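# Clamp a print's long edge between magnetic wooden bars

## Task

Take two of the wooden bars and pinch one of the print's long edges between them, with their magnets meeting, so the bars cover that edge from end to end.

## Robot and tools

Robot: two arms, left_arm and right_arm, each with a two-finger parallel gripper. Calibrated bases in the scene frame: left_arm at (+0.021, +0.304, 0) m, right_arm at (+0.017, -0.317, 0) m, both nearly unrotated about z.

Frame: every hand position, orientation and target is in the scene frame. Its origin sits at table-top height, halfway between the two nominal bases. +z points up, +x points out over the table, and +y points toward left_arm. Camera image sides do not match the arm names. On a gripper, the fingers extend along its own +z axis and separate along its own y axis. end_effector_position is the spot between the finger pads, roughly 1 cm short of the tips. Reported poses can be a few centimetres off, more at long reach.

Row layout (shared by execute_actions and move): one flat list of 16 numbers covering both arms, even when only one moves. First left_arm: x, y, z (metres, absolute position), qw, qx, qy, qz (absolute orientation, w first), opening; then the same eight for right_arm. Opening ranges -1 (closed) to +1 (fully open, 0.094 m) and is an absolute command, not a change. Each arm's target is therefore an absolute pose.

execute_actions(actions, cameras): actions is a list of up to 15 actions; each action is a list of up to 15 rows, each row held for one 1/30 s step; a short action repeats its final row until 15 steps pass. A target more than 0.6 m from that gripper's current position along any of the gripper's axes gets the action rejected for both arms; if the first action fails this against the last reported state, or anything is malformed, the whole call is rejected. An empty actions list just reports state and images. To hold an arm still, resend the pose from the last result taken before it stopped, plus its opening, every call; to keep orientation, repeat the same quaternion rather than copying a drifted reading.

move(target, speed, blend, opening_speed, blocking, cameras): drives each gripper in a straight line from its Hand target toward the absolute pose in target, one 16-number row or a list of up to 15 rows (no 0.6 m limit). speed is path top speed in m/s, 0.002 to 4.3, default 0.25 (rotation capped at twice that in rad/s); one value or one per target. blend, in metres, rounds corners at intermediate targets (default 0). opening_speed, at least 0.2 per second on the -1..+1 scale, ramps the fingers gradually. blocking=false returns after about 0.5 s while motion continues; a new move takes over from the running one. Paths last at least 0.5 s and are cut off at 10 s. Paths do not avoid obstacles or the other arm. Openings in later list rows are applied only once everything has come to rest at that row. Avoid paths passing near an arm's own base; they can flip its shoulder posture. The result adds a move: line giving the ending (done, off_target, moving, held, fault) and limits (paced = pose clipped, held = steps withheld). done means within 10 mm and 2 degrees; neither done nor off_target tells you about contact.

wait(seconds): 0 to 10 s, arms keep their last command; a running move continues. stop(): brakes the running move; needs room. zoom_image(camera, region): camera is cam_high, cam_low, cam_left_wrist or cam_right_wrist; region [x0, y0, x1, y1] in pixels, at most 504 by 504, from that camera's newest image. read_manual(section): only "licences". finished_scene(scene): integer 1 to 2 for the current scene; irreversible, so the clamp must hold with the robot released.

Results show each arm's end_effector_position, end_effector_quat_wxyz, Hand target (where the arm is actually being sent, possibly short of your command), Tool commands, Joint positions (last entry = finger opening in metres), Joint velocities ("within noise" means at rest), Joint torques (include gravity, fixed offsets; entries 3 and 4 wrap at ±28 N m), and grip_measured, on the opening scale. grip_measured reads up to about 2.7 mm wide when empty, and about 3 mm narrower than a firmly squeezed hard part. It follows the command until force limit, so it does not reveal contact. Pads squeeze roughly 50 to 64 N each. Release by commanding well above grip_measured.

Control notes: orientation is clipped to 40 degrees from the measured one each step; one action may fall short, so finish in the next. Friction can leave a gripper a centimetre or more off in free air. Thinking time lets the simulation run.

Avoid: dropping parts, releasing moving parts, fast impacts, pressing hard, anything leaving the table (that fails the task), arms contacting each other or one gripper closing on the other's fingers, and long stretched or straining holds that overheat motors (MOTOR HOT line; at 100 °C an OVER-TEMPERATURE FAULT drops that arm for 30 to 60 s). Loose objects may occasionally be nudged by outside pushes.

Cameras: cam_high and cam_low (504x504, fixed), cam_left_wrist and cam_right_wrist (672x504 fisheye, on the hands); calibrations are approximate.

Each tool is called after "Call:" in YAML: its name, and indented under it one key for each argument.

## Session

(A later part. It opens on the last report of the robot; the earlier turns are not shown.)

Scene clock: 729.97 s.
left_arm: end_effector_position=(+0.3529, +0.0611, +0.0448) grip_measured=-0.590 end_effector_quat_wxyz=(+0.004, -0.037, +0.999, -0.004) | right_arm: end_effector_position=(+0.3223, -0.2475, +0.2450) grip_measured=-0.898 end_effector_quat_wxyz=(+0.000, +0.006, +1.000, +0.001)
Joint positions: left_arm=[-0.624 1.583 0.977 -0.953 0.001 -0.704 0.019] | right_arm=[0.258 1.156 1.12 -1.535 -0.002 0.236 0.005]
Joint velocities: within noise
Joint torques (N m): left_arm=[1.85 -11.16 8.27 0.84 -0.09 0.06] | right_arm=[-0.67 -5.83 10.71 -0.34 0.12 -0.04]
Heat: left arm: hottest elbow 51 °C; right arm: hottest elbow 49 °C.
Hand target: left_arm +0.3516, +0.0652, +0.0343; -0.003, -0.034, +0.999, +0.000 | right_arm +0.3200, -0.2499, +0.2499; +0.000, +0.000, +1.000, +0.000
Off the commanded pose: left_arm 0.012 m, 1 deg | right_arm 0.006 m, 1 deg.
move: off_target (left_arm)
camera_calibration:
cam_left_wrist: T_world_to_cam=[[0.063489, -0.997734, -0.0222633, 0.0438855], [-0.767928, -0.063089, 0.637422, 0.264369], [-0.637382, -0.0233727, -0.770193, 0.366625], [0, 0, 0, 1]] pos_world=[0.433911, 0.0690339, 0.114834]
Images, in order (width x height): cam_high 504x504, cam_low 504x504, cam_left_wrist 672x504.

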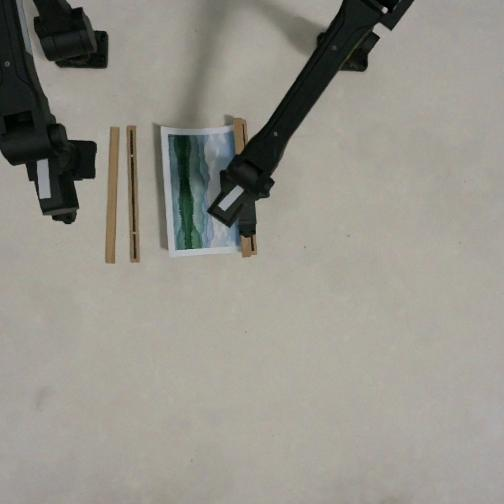

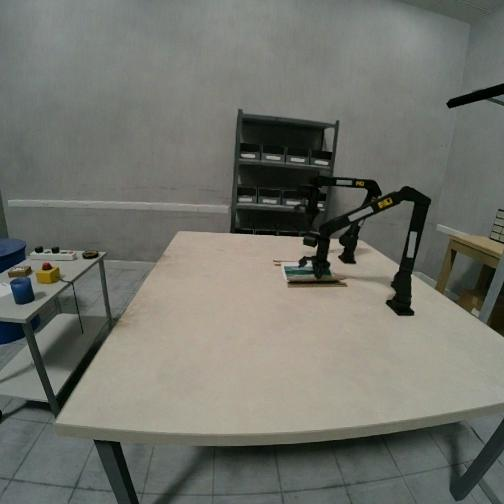

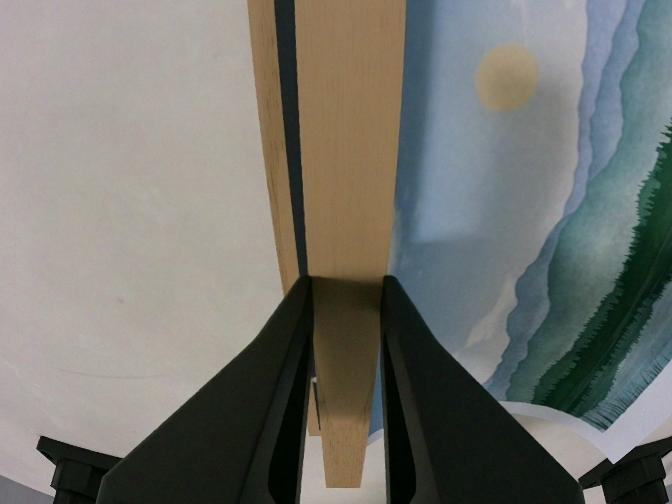

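Call:
move:
  target:
    - [0.351, 0.073, 0.022, -0.004, -0.039, 0.9992, 0, -0.68, 0.32, -0.25, 0.25, 0, 0, 1, 0, -0.9]
  speed: 0.04
  cameras: ["cam_left_wrist","cam_low","cam_high"]

Call:
zoom_image:
  camera: "cam_high"
  region: [150, 100, 330, 280]

Call:
zoom_image:
  camera: "cam_low"
  region: [270, 250, 360, 300]

Scene clock: 739.60 s.
left_arm: end_effector_position=(+0.3515, +0.0675, +0.0339) grip_measured=-0.590 end_effector_quat_wxyz=(+0.005, -0.039, +0.999, -0.004) | right_arm: end_effector_position=(+0.3223, -0.2475, +0.2450) grip_measured=-0.898 end_effector_quat_wxyz=(+0.000, +0.006, +1.000, +0.001)
Joint positions: left_arm=[-0.614 1.589 0.949 -0.918 0.001 -0.698 0.019] | right_arm=[0.258 1.156 1.12 -1.535 -0.002 0.236 0.005]
Joint velocities: within noise
Joint torques (N m): left_arm=[1.61 -10.87 8.09 0.72 0.02 0.05] | right_arm=[-0.67 -5.83 10.73 -0.32 0.12 -0.06]
Heat: left arm: hottest elbow 51 °C; right arm: hottest elbow 49 °C.
Hand target: left_arm +0.3494, +0.0717, +0.0223; -0.004, -0.037, +0.999, +0.000 | right_arm +0.3200, -0.2499, +0.2499; +0.000, +0.000, +1.000, +0.000
Off the commanded pose: left_arm 0.013 m, 1 deg | right_arm 0.006 m, 1 deg.
move: off_target (left_arm)
camera_calibration:
cam_left_wrist: T_world_to_cam=[[0.0681277, -0.997448, -0.0213544, 0.0483994], [-0.768448, -0.0661132, 0.636487, 0.271152], [-0.636275, -0.0269527, -0.770992, 0.357442], [0, 0, 0, 1]] pos_world=[0.4325, 0.0758366, 0.104033]
Images, in order (width x height): cam_high 504x504, cam_low 504x504, cam_left_wrist 672x504.

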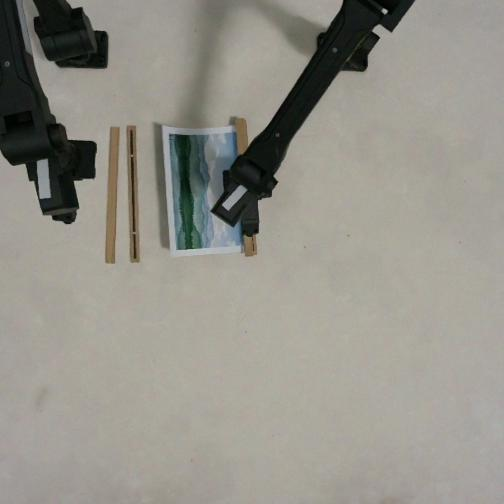

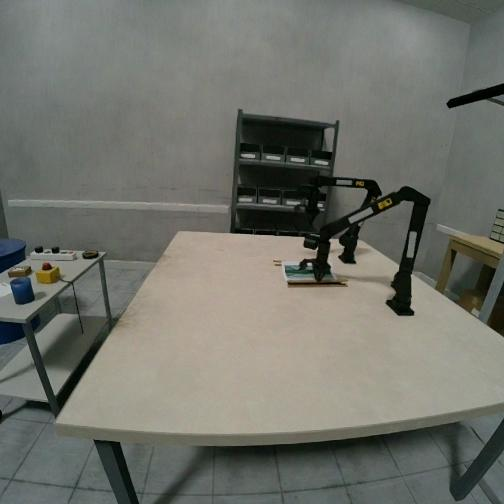

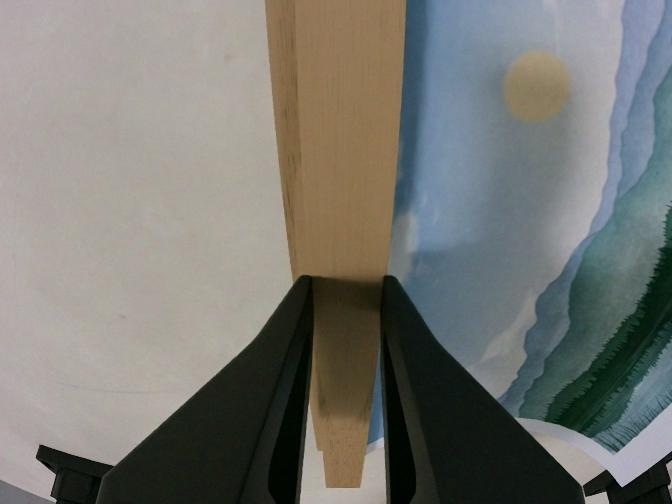

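Scaled by 2.800 from the camera's 504x504 image, which has a finer 720x720 frame.

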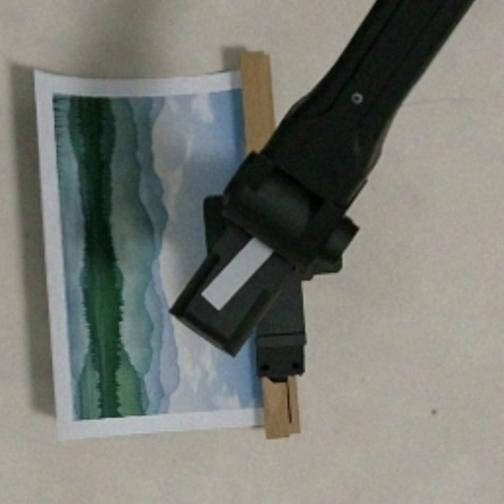

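Scaled by 5.600 from the camera's 504x504 image, which has a finer 720x720 frame.

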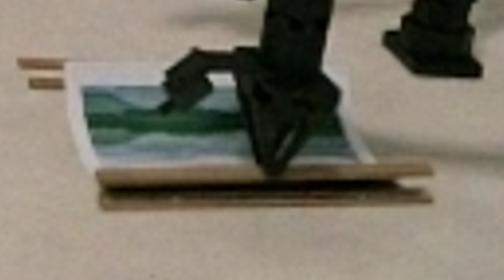

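Call:
move:
  target:
    - [0.350, 0.078, 0.016, -0.004, -0.041, 0.9992, 0, -0.68, 0.32, -0.25, 0.25, 0, 0, 1, 0, -0.9]
    - [0.350, 0.082, 0.011, -0.004, -0.041, 0.9992, 0, -0.68, 0.32, -0.25, 0.25, 0, 0, 1, 0, -0.9]
  speed: 0.04
  cameras: ["cam_left_wrist","cam_low","cam_high"]

Call:
zoom_image:
  camera: "cam_high"
  region: [150, 100, 330, 280]

Call:
zoom_image:
  camera: "cam_low"
  region: [270, 250, 360, 300]

Call:
zoom_image:
  camera: "cam_left_wrist"
  region: [250, 250, 450, 504]

Scene clock: 749.13 s.
left_arm: end_effector_position=(+0.3518, +0.0779, +0.0226) grip_measured=-0.590 end_effector_quat_wxyz=(+0.004, -0.043, +0.999, -0.004) | right_arm: end_effector_position=(+0.3223, -0.2475, +0.2450) grip_measured=-0.898 end_effector_quat_wxyz=(+0.000, +0.006, +1.000, +0.001)
Joint positions: left_arm=[-0.592 1.597 0.922 -0.884 0.001 -0.684 0.019] | right_arm=[0.258 1.156 1.12 -1.535 -0.002 0.236 0.005]
Joint velocities: within noise
Joint torques (N m): left_arm=[1.67 -10.7 7.91 0.8 0.02 0.06] | right_arm=[-0.67 -5.83 10.7 -0.32 0.11 -0.05]
Heat: left arm: hottest elbow 50 °C; right arm: hottest elbow 49 °C.
Hand target: left_arm +0.3500, +0.0819, +0.0120; -0.003, -0.041, +0.999, -0.001 | right_arm +0.3200, -0.2499, +0.2499; +0.000, +0.000, +1.000, +0.000
Off the commanded pose: left_arm 0.012 m, 1 deg | right_arm 0.006 m, 1 deg.
move: off_target (left_arm)
camera_calibration:
cam_left_wrist: T_world_to_cam=[[0.075721, -0.996876, -0.0224744, 0.0557836], [-0.767225, -0.0726439, 0.637251, 0.279248], [-0.636892, -0.0310103, -0.770329, 0.349762], [0, 0, 0, 1]] pos_world=[0.432783, 0.0867412, 0.0927346]
Images, in order (width x height): cam_high 504x504, cam_low 504x504, cam_left_wrist 672x504.

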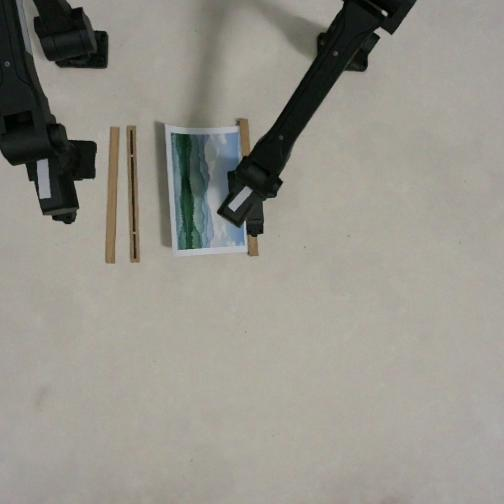

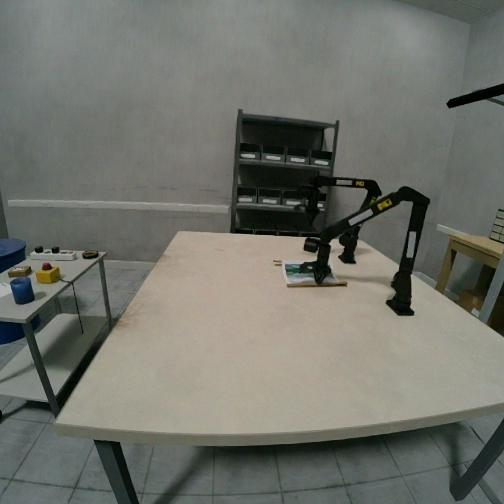

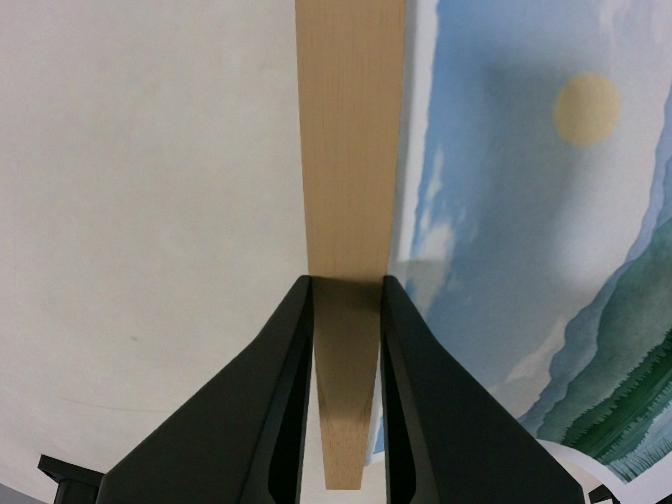

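Scaled by 2.800 from the camera's 504x504 image, which has a finer 720x720 frame.

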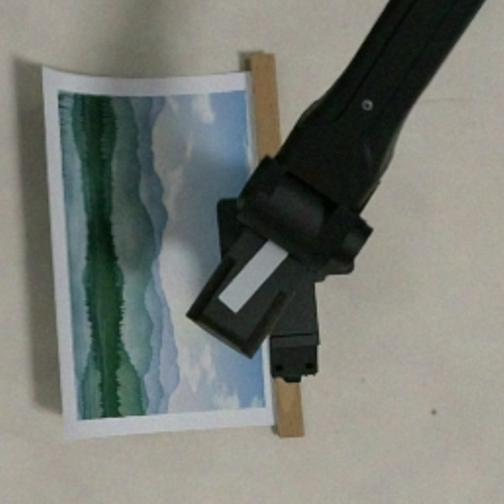

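Scaled by 5.600 from the camera's 504x504 image, which has a finer 720x720 frame.

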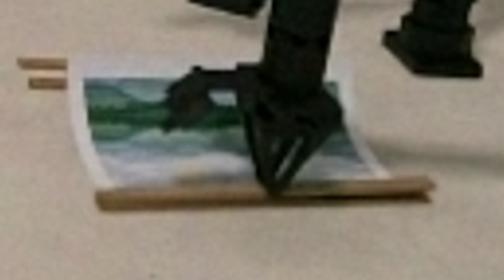

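Scaled by 1.984 from the camera's 672x504 image, which has a finer 960x720 frame.

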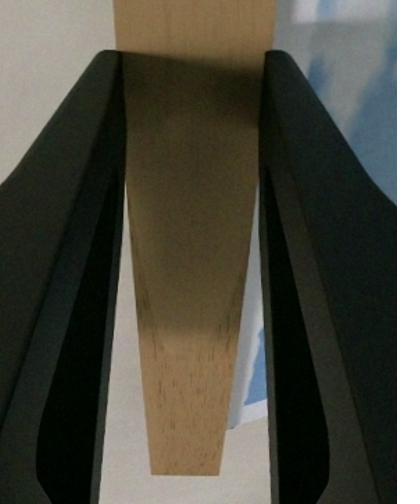

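Call:
move:
  target:
    - [0.350, 0.078, 0.018, -0.004, -0.041, 0.9992, 0, -0.68, 0.32, -0.25, 0.25, 0, 0, 1, 0, -0.9]
    - [0.352, 0.056, 0.018, -0.004, -0.038, 0.9993, 0, -0.68, 0.32, -0.25, 0.25, 0, 0, 1, 0, -0.9]
  speed: 0.05
  cameras: ["cam_left_wrist","cam_low","cam_high"]

Call:
zoom_image:
  camera: "cam_high"
  region: [150, 100, 330, 280]

Call:
zoom_image:
  camera: "cam_low"
  region: [270, 250, 360, 300]

Scene clock: 760.77 s.
left_arm: end_effector_position=(+0.3464, +0.0720, +0.0172) grip_measured=-0.590 end_effector_quat_wxyz=(+0.000, -0.039, +0.999, +0.004) | right_arm: end_effector_position=(+0.3223, -0.2475, +0.2450) grip_measured=-0.898 end_effector_quat_wxyz=(+0.000, +0.006, +1.000, +0.001)
Joint positions: left_arm=[-0.615 1.614 0.925 -0.887 -0.007 -0.699 0.019] | right_arm=[0.258 1.156 1.12 -1.535 -0.002 0.236 0.005]
Joint velocities: within noise
Joint torques (N m): left_arm=[0.44 -10.23 12.27 -0.38 0.02 -0.2] | right_arm=[-0.62 -5.77 10.7 -0.32 0.11 -0.05]
Heat: left arm: hottest elbow 50 °C; right arm: hottest elbow 49 °C.
Hand target: left_arm +0.3541, +0.0606, +0.0178; -0.002, -0.040, +0.999, +0.003 | right_arm +0.3200, -0.2499, +0.2499; +0.000, +0.000, +1.000, +0.000
Off the commanded pose: left_arm 0.017 m, 1 deg | right_arm 0.006 m, 1 deg.
move: off_target (left_arm)
camera_calibration:
cam_left_wrist: T_world_to_cam=[[0.0678138, -0.996939, -0.0389177, 0.0533395], [-0.76172, -0.0769273, 0.643323, 0.276423], [-0.644347, -0.0139817, -0.764605, 0.343076], [0, 0, 0, 1]] pos_world=[0.428, 0.0792375, 0.0865644]
Images, in order (width x height): cam_high 504x504, cam_low 504x504, cam_left_wrist 672x504.

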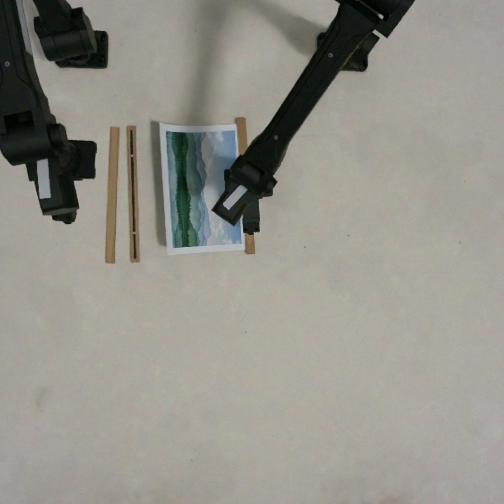

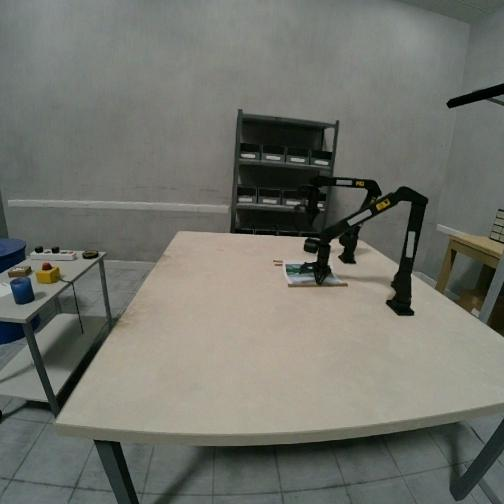

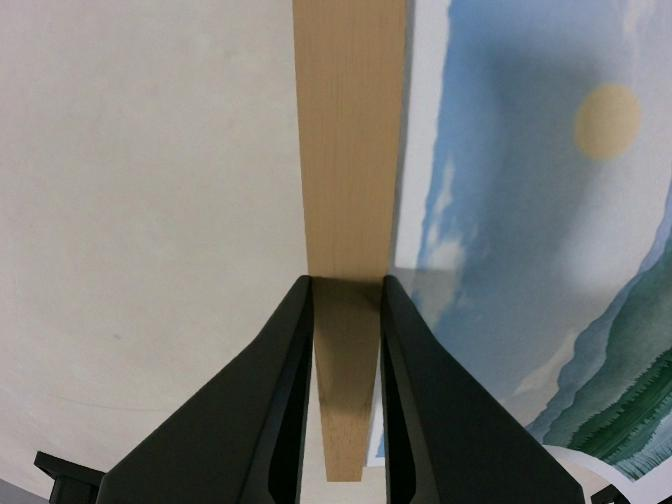

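Scaled by 2.800 from the camera's 504x504 image, which has a finer 720x720 frame.

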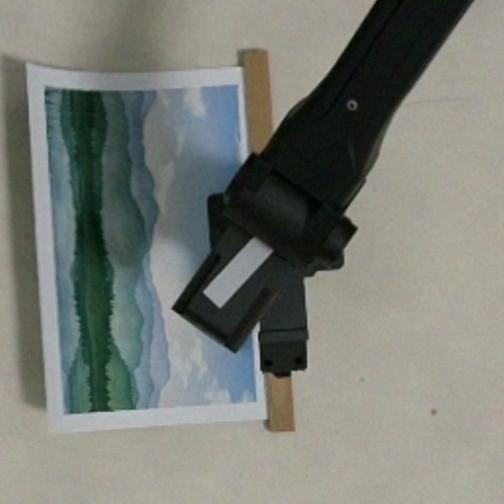

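Scaled by 5.600 from the camera's 504x504 image, which has a finer 720x720 frame.

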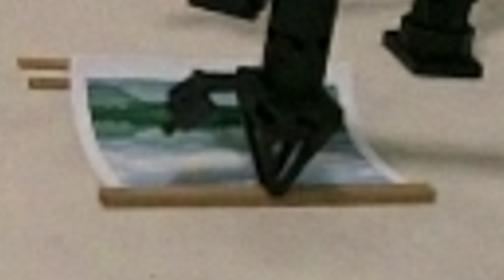

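Call:
move:
  target:
    - [0.352, 0.064, 0.014, -0.002, -0.038, 0.9993, 0, -0.68, 0.32, -0.25, 0.25, 0, 0, 1, 0, -0.9]
    - [0.352, 0.064, 0.014, -0.002, -0.038, 0.9993, 0, -0.35, 0.32, -0.25, 0.25, 0, 0, 1, 0, -0.9]
    - [0.352, 0.068, 0.09, -0.002, -0.038, 0.9993, 0, -0.35, 0.32, -0.25, 0.25, 0, 0, 1, 0, -0.9]
  speed: 0.06
  opening_speed: 0.4

Call:
zoom_image:
  camera: "cam_high"
  region: [150, 100, 330, 280]

Call:
zoom_image:
  camera: "cam_low"
  region: [270, 250, 360, 300]

Call:
zoom_image:
  camera: "cam_left_wrist"
  region: [250, 0, 500, 250]

Scene clock: 774.27 s.
left_arm: end_effector_position=(+0.3371, +0.0754, +0.0736) grip_measured=-0.352 end_effector_quat_wxyz=(-0.017, -0.041, +0.999, +0.010) | right_arm: end_effector_position=(+0.3223, -0.2475, +0.2450) grip_measured=-0.898 end_effector_quat_wxyz=(+0.000, +0.006, +1.000, +0.001)
Joint positions: left_arm=[-0.617 1.519 0.989 -1.08 0.006 -0.704 0.03] | right_arm=[0.258 1.156 1.12 -1.535 -0.002 0.236 0.005]
Joint velocities: within noise
Joint torques (N m): left_arm=[1.49 -12.4 13.78 -0.55 0.01 -0.01] | right_arm=[-0.67 -5.95 10.7 -0.29 0.13 -0.05]
Heat: left arm: hottest elbow 52 °C; right arm: hottest elbow 49 °C.
Hand target: left_arm +0.3510, +0.0664, +0.0899; -0.004, -0.039, +0.999, -0.003 | right_arm +0.3200, -0.2499, +0.2499; +0.000, +0.000, +1.000, +0.000
Off the commanded pose: left_arm 0.023 m, 2 deg | right_arm 0.006 m, 1 deg.
move: off_target (left_arm)
camera_calibration:
cam_left_wrist: T_world_to_cam=[[0.0696381, -0.996265, -0.0510571, 0.0596707], [-0.738843, -0.085898, 0.66838, 0.224425], [-0.670269, -0.00882146, -0.742066, 0.387055], [0, 0, 0, 1]] pos_world=[0.421091, 0.0821398, 0.140266]
cam_right_wrist: T_world_to_cam=[[-0.0193754, -0.999237, -0.03392, -0.232951], [-0.744694, -0.0082142, 0.667355, 0.0877498], [-0.667125, 0.0381903, -0.743967, 0.511973], [0, 0, 0, 1]] pos_world=[0.402383, -0.251605, 0.314428]

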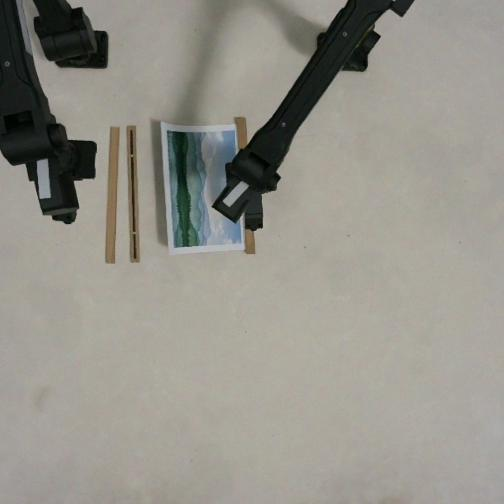

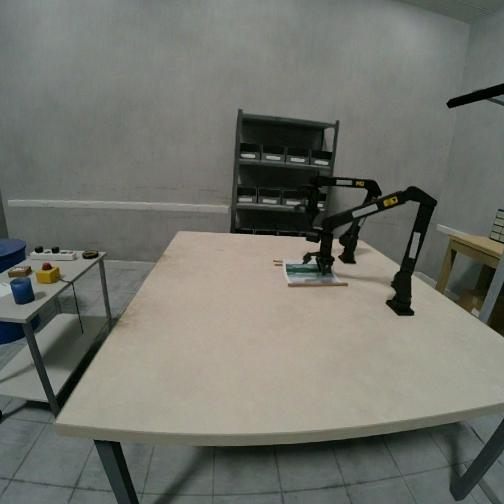

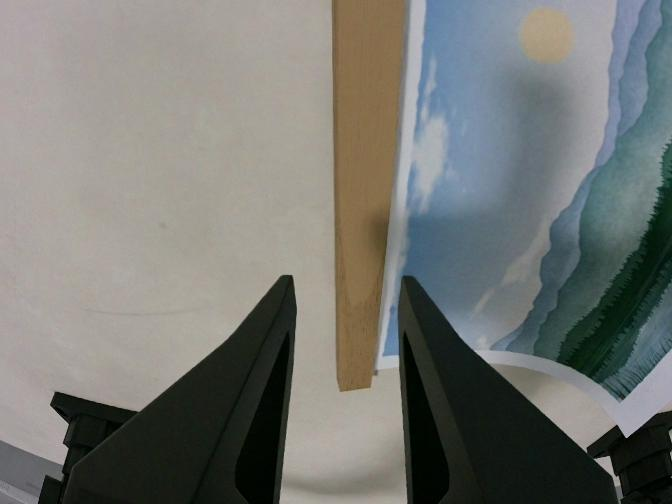

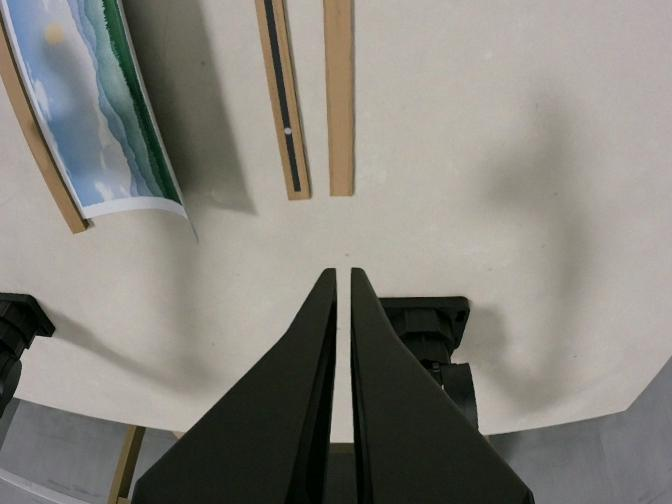

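Scaled by 2.800 from the camera's 504x504 image, which has a finer 720x720 frame.

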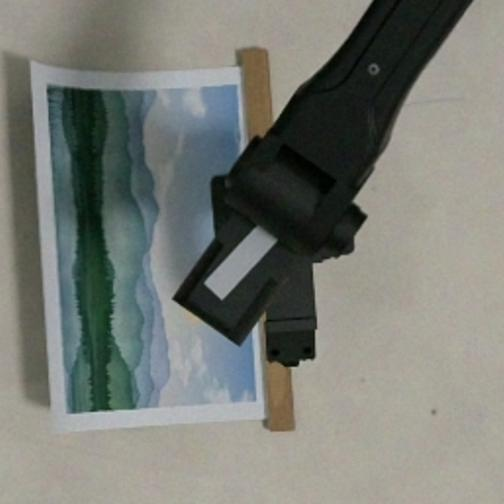

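Scaled by 5.600 from the camera's 504x504 image, which has a finer 720x720 frame.

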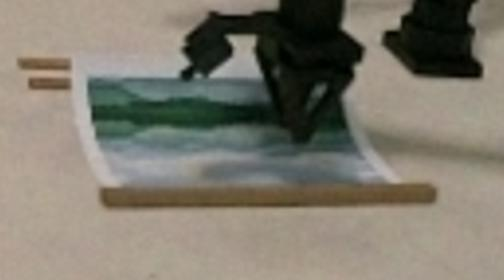

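Scaled by 2.016 from the camera's 672x504 image, which has a finer 960x720 frame.

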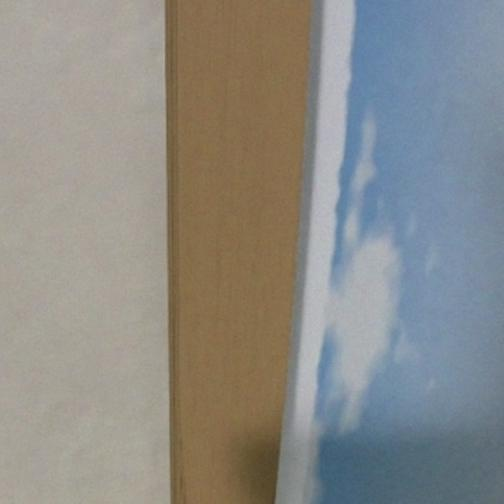

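Call:
move:
  target:
    - [0.34, 0.10, 0.20, 0.342, 0, 0.94, 0, -0.35, 0.32, -0.25, 0.25, 0, 0, 1, 0, -0.9]
  speed: 0.3

Call:
zoom_image:
  camera: "cam_high"
  region: [150, 100, 330, 280]

Call:
zoom_image:
  camera: "cam_left_wrist"
  region: [300, 0, 500, 200]

Call:
zoom_image:
  camera: "cam_left_wrist"
  region: [300, 200, 500, 400]

Scene clock: 788.13 s.
left_arm: end_effector_position=(+0.3432, +0.1008, +0.2018) grip_measured=-0.352 end_effector_quat_wxyz=(+0.338, -0.007, +0.941, -0.001) | right_arm: end_effector_position=(+0.3223, -0.2475, +0.2450) grip_measured=-0.898 end_effector_quat_wxyz=(+0.000, +0.006, +1.000, +0.001)
Joint positions: left_arm=[-0.756 1.032 0.788 -0.79 -0.458 -0.649 0.03] | right_arm=[0.258 1.156 1.12 -1.535 -0.002 0.236 0.005]
Joint velocities: within noise
Joint torques (N m): left_arm=[0.62 -6.18 10.52 1.85 -0.6 0.09] | right_arm=[-0.79 -5.95 10.73 -0.29 0.12 -0.03]
Heat: left arm: hottest elbow 53 °C; right arm: hottest elbow 49 °C.
Hand target: left_arm +0.3415, +0.1000, +0.1987; +0.342, +0.000, +0.940, +0.000 | right_arm +0.3200, -0.2499, +0.2499; +0.000, +0.000, +1.000, +0.000
Off the commanded pose: left_arm 0.004 m, 1 deg | right_arm 0.006 m, 1 deg.
move: done
camera_calibration:
cam_left_wrist: T_world_to_cam=[[0.0236557, -0.999422, -0.024398, 0.101869], [-0.999672, -0.0238881, 0.00927898, 0.361691], [-0.00985644, 0.0241705, -0.999659, 0.308514], [0, 0, 0, 1]] pos_world=[0.362204, 0.102993, 0.307538]
cam_right_wrist: T_world_to_cam=[[-0.0193754, -0.999237, -0.03392, -0.232951], [-0.744694, -0.0082142, 0.667355, 0.0877498], [-0.667125, 0.0381903, -0.743967, 0.511973], [0, 0, 0, 1]] pos_world=[0.402383, -0.251605, 0.314428]

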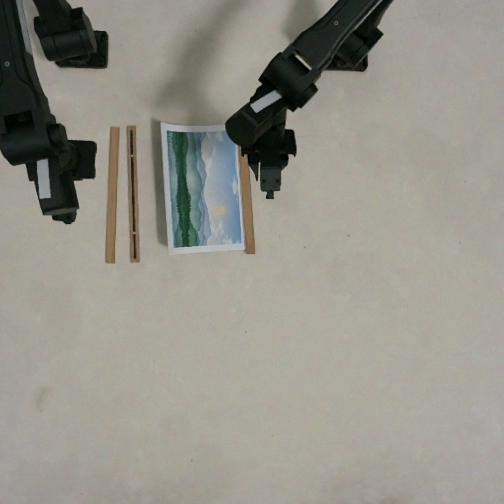

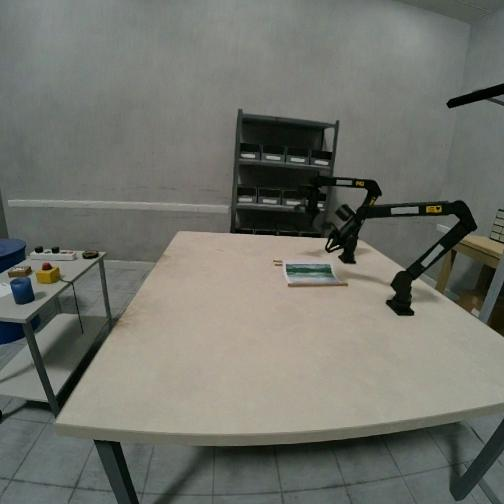

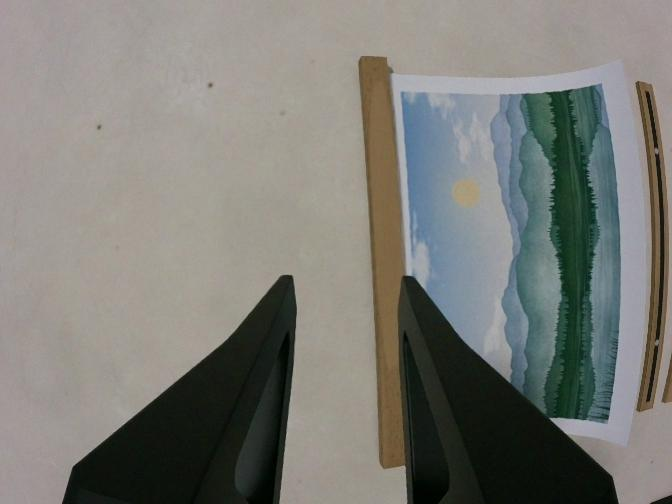

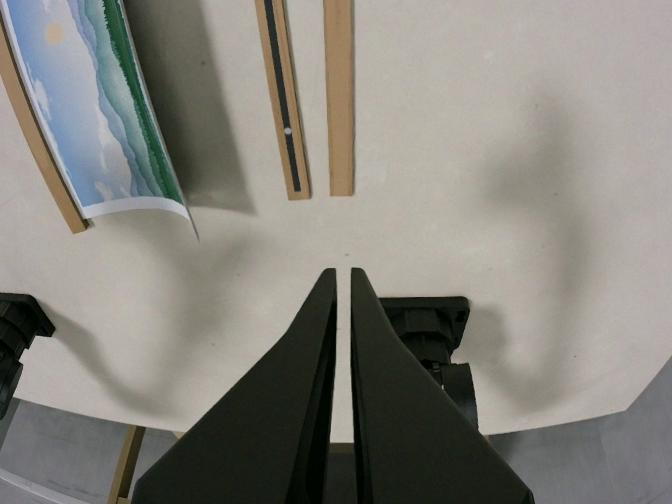

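Scaled by 2.800 from the camera's 504x504 image, which has a finer 720x720 frame.

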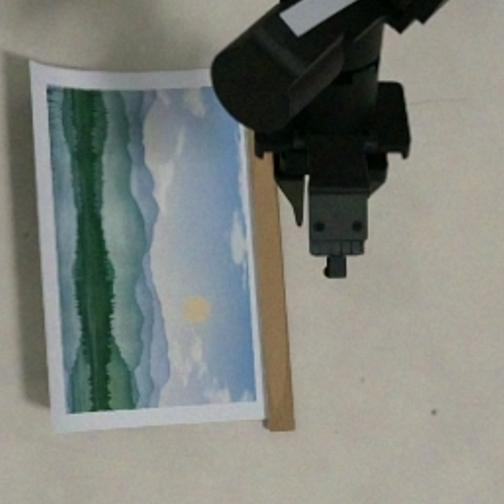

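Scaled by 2.520 from the camera's 672x504 image, which has a finer 960x720 frame.

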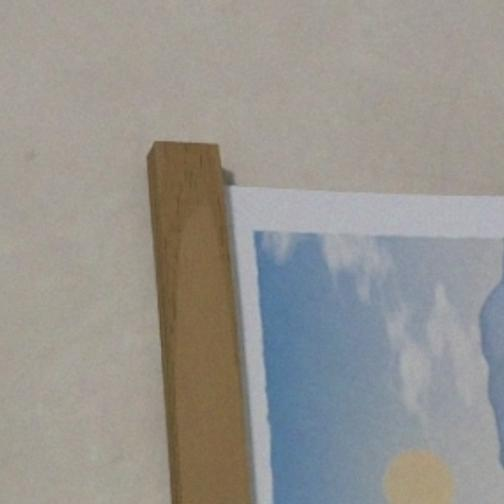

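Scaled by 2.520 from the camera's 672x504 image, which has a finer 960x720 frame.

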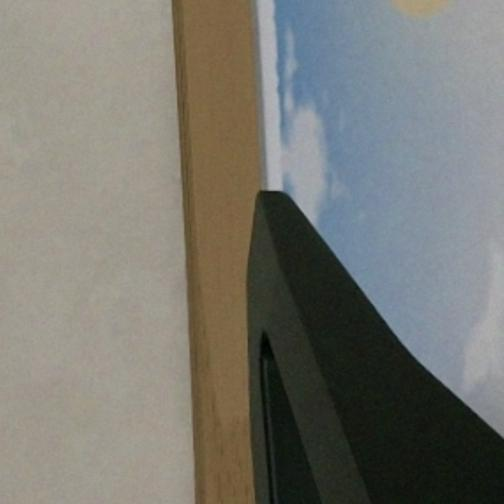

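Call:
move:
  target:
    - [0.43, 0.085, 0.12, 0, 0, 1, 0, -0.35, 0.32, -0.25, 0.25, 0, 0, 1, 0, -0.9]
    - [0.48, 0.082, 0.06, 0, 0, 1, 0, -0.35, 0.32, -0.25, 0.25, 0, 0, 1, 0, -0.9]
  speed: 0.25
  cameras: ["cam_left_wrist"]

Call:
zoom_image:
  camera: "cam_left_wrist"
  region: [250, 150, 450, 350]

Scene clock: 806.30 s.
left_arm: end_effector_position=(+0.4587, +0.0912, +0.0544) grip_measured=-0.352 end_effector_quat_wxyz=(-0.018, -0.005, +1.000, +0.010) | right_arm: end_effector_position=(+0.3223, -0.2475, +0.2450) grip_measured=-0.898 end_effector_quat_wxyz=(+0.000, +0.006, +1.000, +0.001)
Joint positions: left_arm=[-0.446 1.772 1.257 -1.097 -0.002 -0.463 0.03] | right_arm=[0.258 1.156 1.12 -1.535 -0.002 0.236 0.005]
Joint velocities: within noise
Joint torques (N m): left_arm=[1.49 -15.21 13.85 0.65 0.03 0.05] | right_arm=[-0.67 -5.6 10.73 -0.32 0.11 -0.04]
Heat: left arm: hottest elbow 54 °C; right arm: hottest elbow 49 °C.
Hand target: left_arm +0.4781, +0.0829, +0.0613; +0.000, -0.001, +1.000, -0.001 | right_arm +0.3200, -0.2499, +0.2499; +0.000, +0.000, +1.000, +0.000
Off the commanded pose: left_arm 0.024 m, 2 deg | right_arm 0.006 m, 1 deg.
move: off_target (left_arm)
camera_calibration:
cam_left_wrist: T_world_to_cam=[[-0.000982985, -0.99875, -0.0499787, 0.0985567], [-0.741731, -0.0327924, 0.669895, 0.324783], [-0.670697, 0.0377293, -0.740772, 0.450351], [0, 0, 0, 1]] pos_world=[0.543048, 0.0920925, 0.120962]
Images, in order (width x height): cam_left_wrist 672x504.

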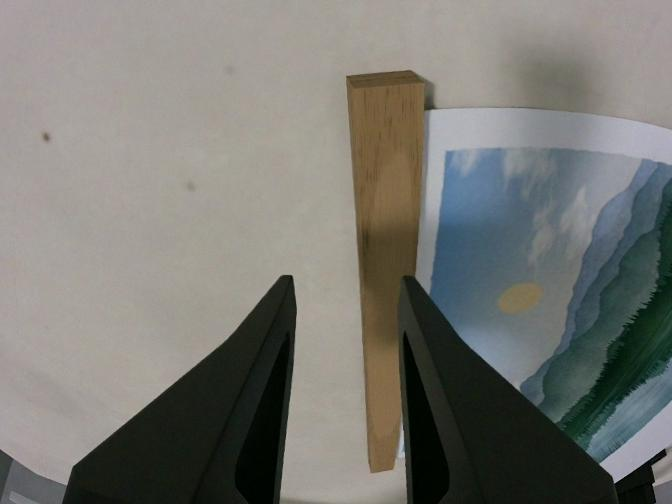

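Scaled by 2.520 from the camera's 672x504 image, which has a finer 960x720 frame.

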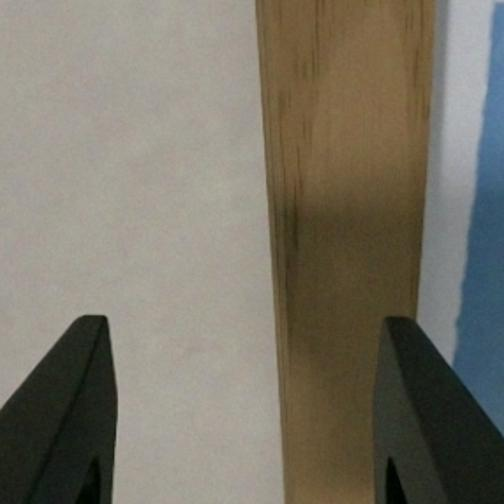

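Call:
zoom_image:
  camera: "cam_left_wrist"
  region: [320, 50, 470, 200]

Scaled by 3.360 from the camera's 672x504 image, which has a finer 960x720 frame.

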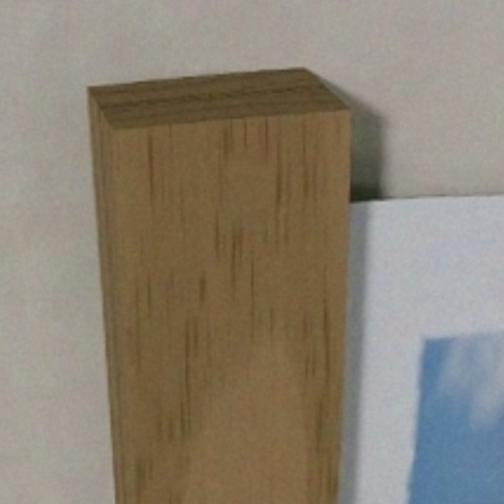

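Call:
move:
  target:
    - [0.40, 0.085, 0.12, 0, 0, 1, 0, -0.35, 0.32, -0.25, 0.25, 0, 0, 1, 0, -0.9]
    - [0.20, 0.075, 0.06, 0, 0, 1, 0, -0.35, 0.32, -0.25, 0.25, 0, 0, 1, 0, -0.9]
  speed: 0.25
  cameras: ["cam_left_wrist"]

Call:
zoom_image:
  camera: "cam_left_wrist"
  region: [250, 50, 450, 250]

Scene clock: 832.20 s.
left_arm: end_effector_position=(+0.2013, +0.0732, +0.0627) grip_measured=-0.352 end_effector_quat_wxyz=(-0.003, +0.010, +1.000, +0.005) | right_arm: end_effector_position=(+0.3223, -0.2475, +0.2450) grip_measured=-0.898 end_effector_quat_wxyz=(+0.000, +0.006, +1.000, +0.001)
Joint positions: left_arm=[-0.9 1.264 0.702 -1.02 -0.001 -0.886 0.03] | right_arm=[0.258 1.156 1.12 -1.535 -0.002 0.236 0.005]
Joint velocities: within noise
Joint torques (N m): left_arm=[0.56 -7.82 8.36 0.65 -0.33 -0.21] | right_arm=[-0.73 -6.01 10.67 -0.35 0.11 -0.04]
Heat: left arm: hottest elbow 56 °C; right arm: hottest elbow 50 °C.
Hand target: left_arm +0.1992, +0.0739, +0.0609; +0.001, +0.007, +1.000, +0.003 | right_arm +0.3200, -0.2499, +0.2499; +0.000, +0.000, +1.000, +0.000
Off the commanded pose: left_arm 0.003 m, 1 deg | right_arm 0.006 m, 1 deg.
move: done
camera_calibration:
cam_left_wrist: T_world_to_cam=[[-0.0304124, -0.998754, -0.0395595, 0.0860109], [-0.761068, -0.00251818, 0.648667, 0.13077], [-0.647959, 0.049835, -0.760043, 0.280226], [0, 0, 0, 1]] pos_world=[0.283716, 0.072268, 0.131561]
Images, in order (width x height): cam_left_wrist 672x504.

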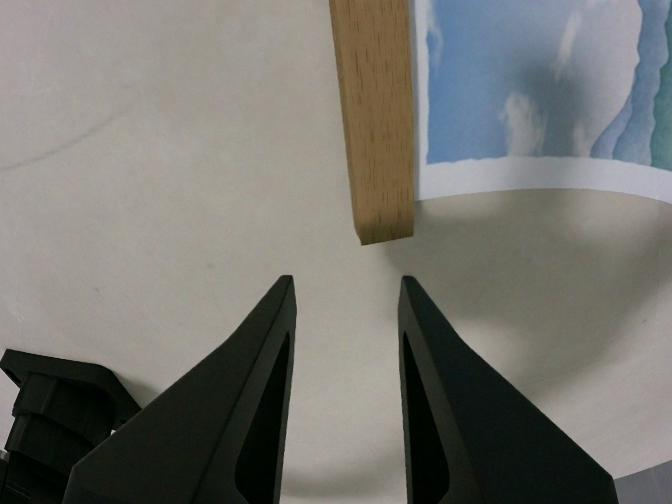

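Scaled by 2.520 from the camera's 672x504 image, which has a finer 960x720 frame.

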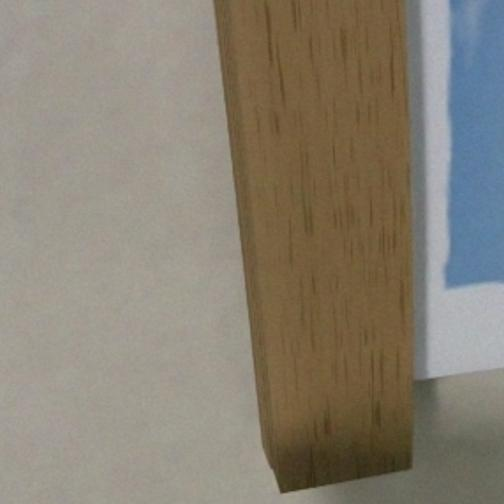

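Call:
finished_scene:
  scene: 1

The scene is finished: the task was done.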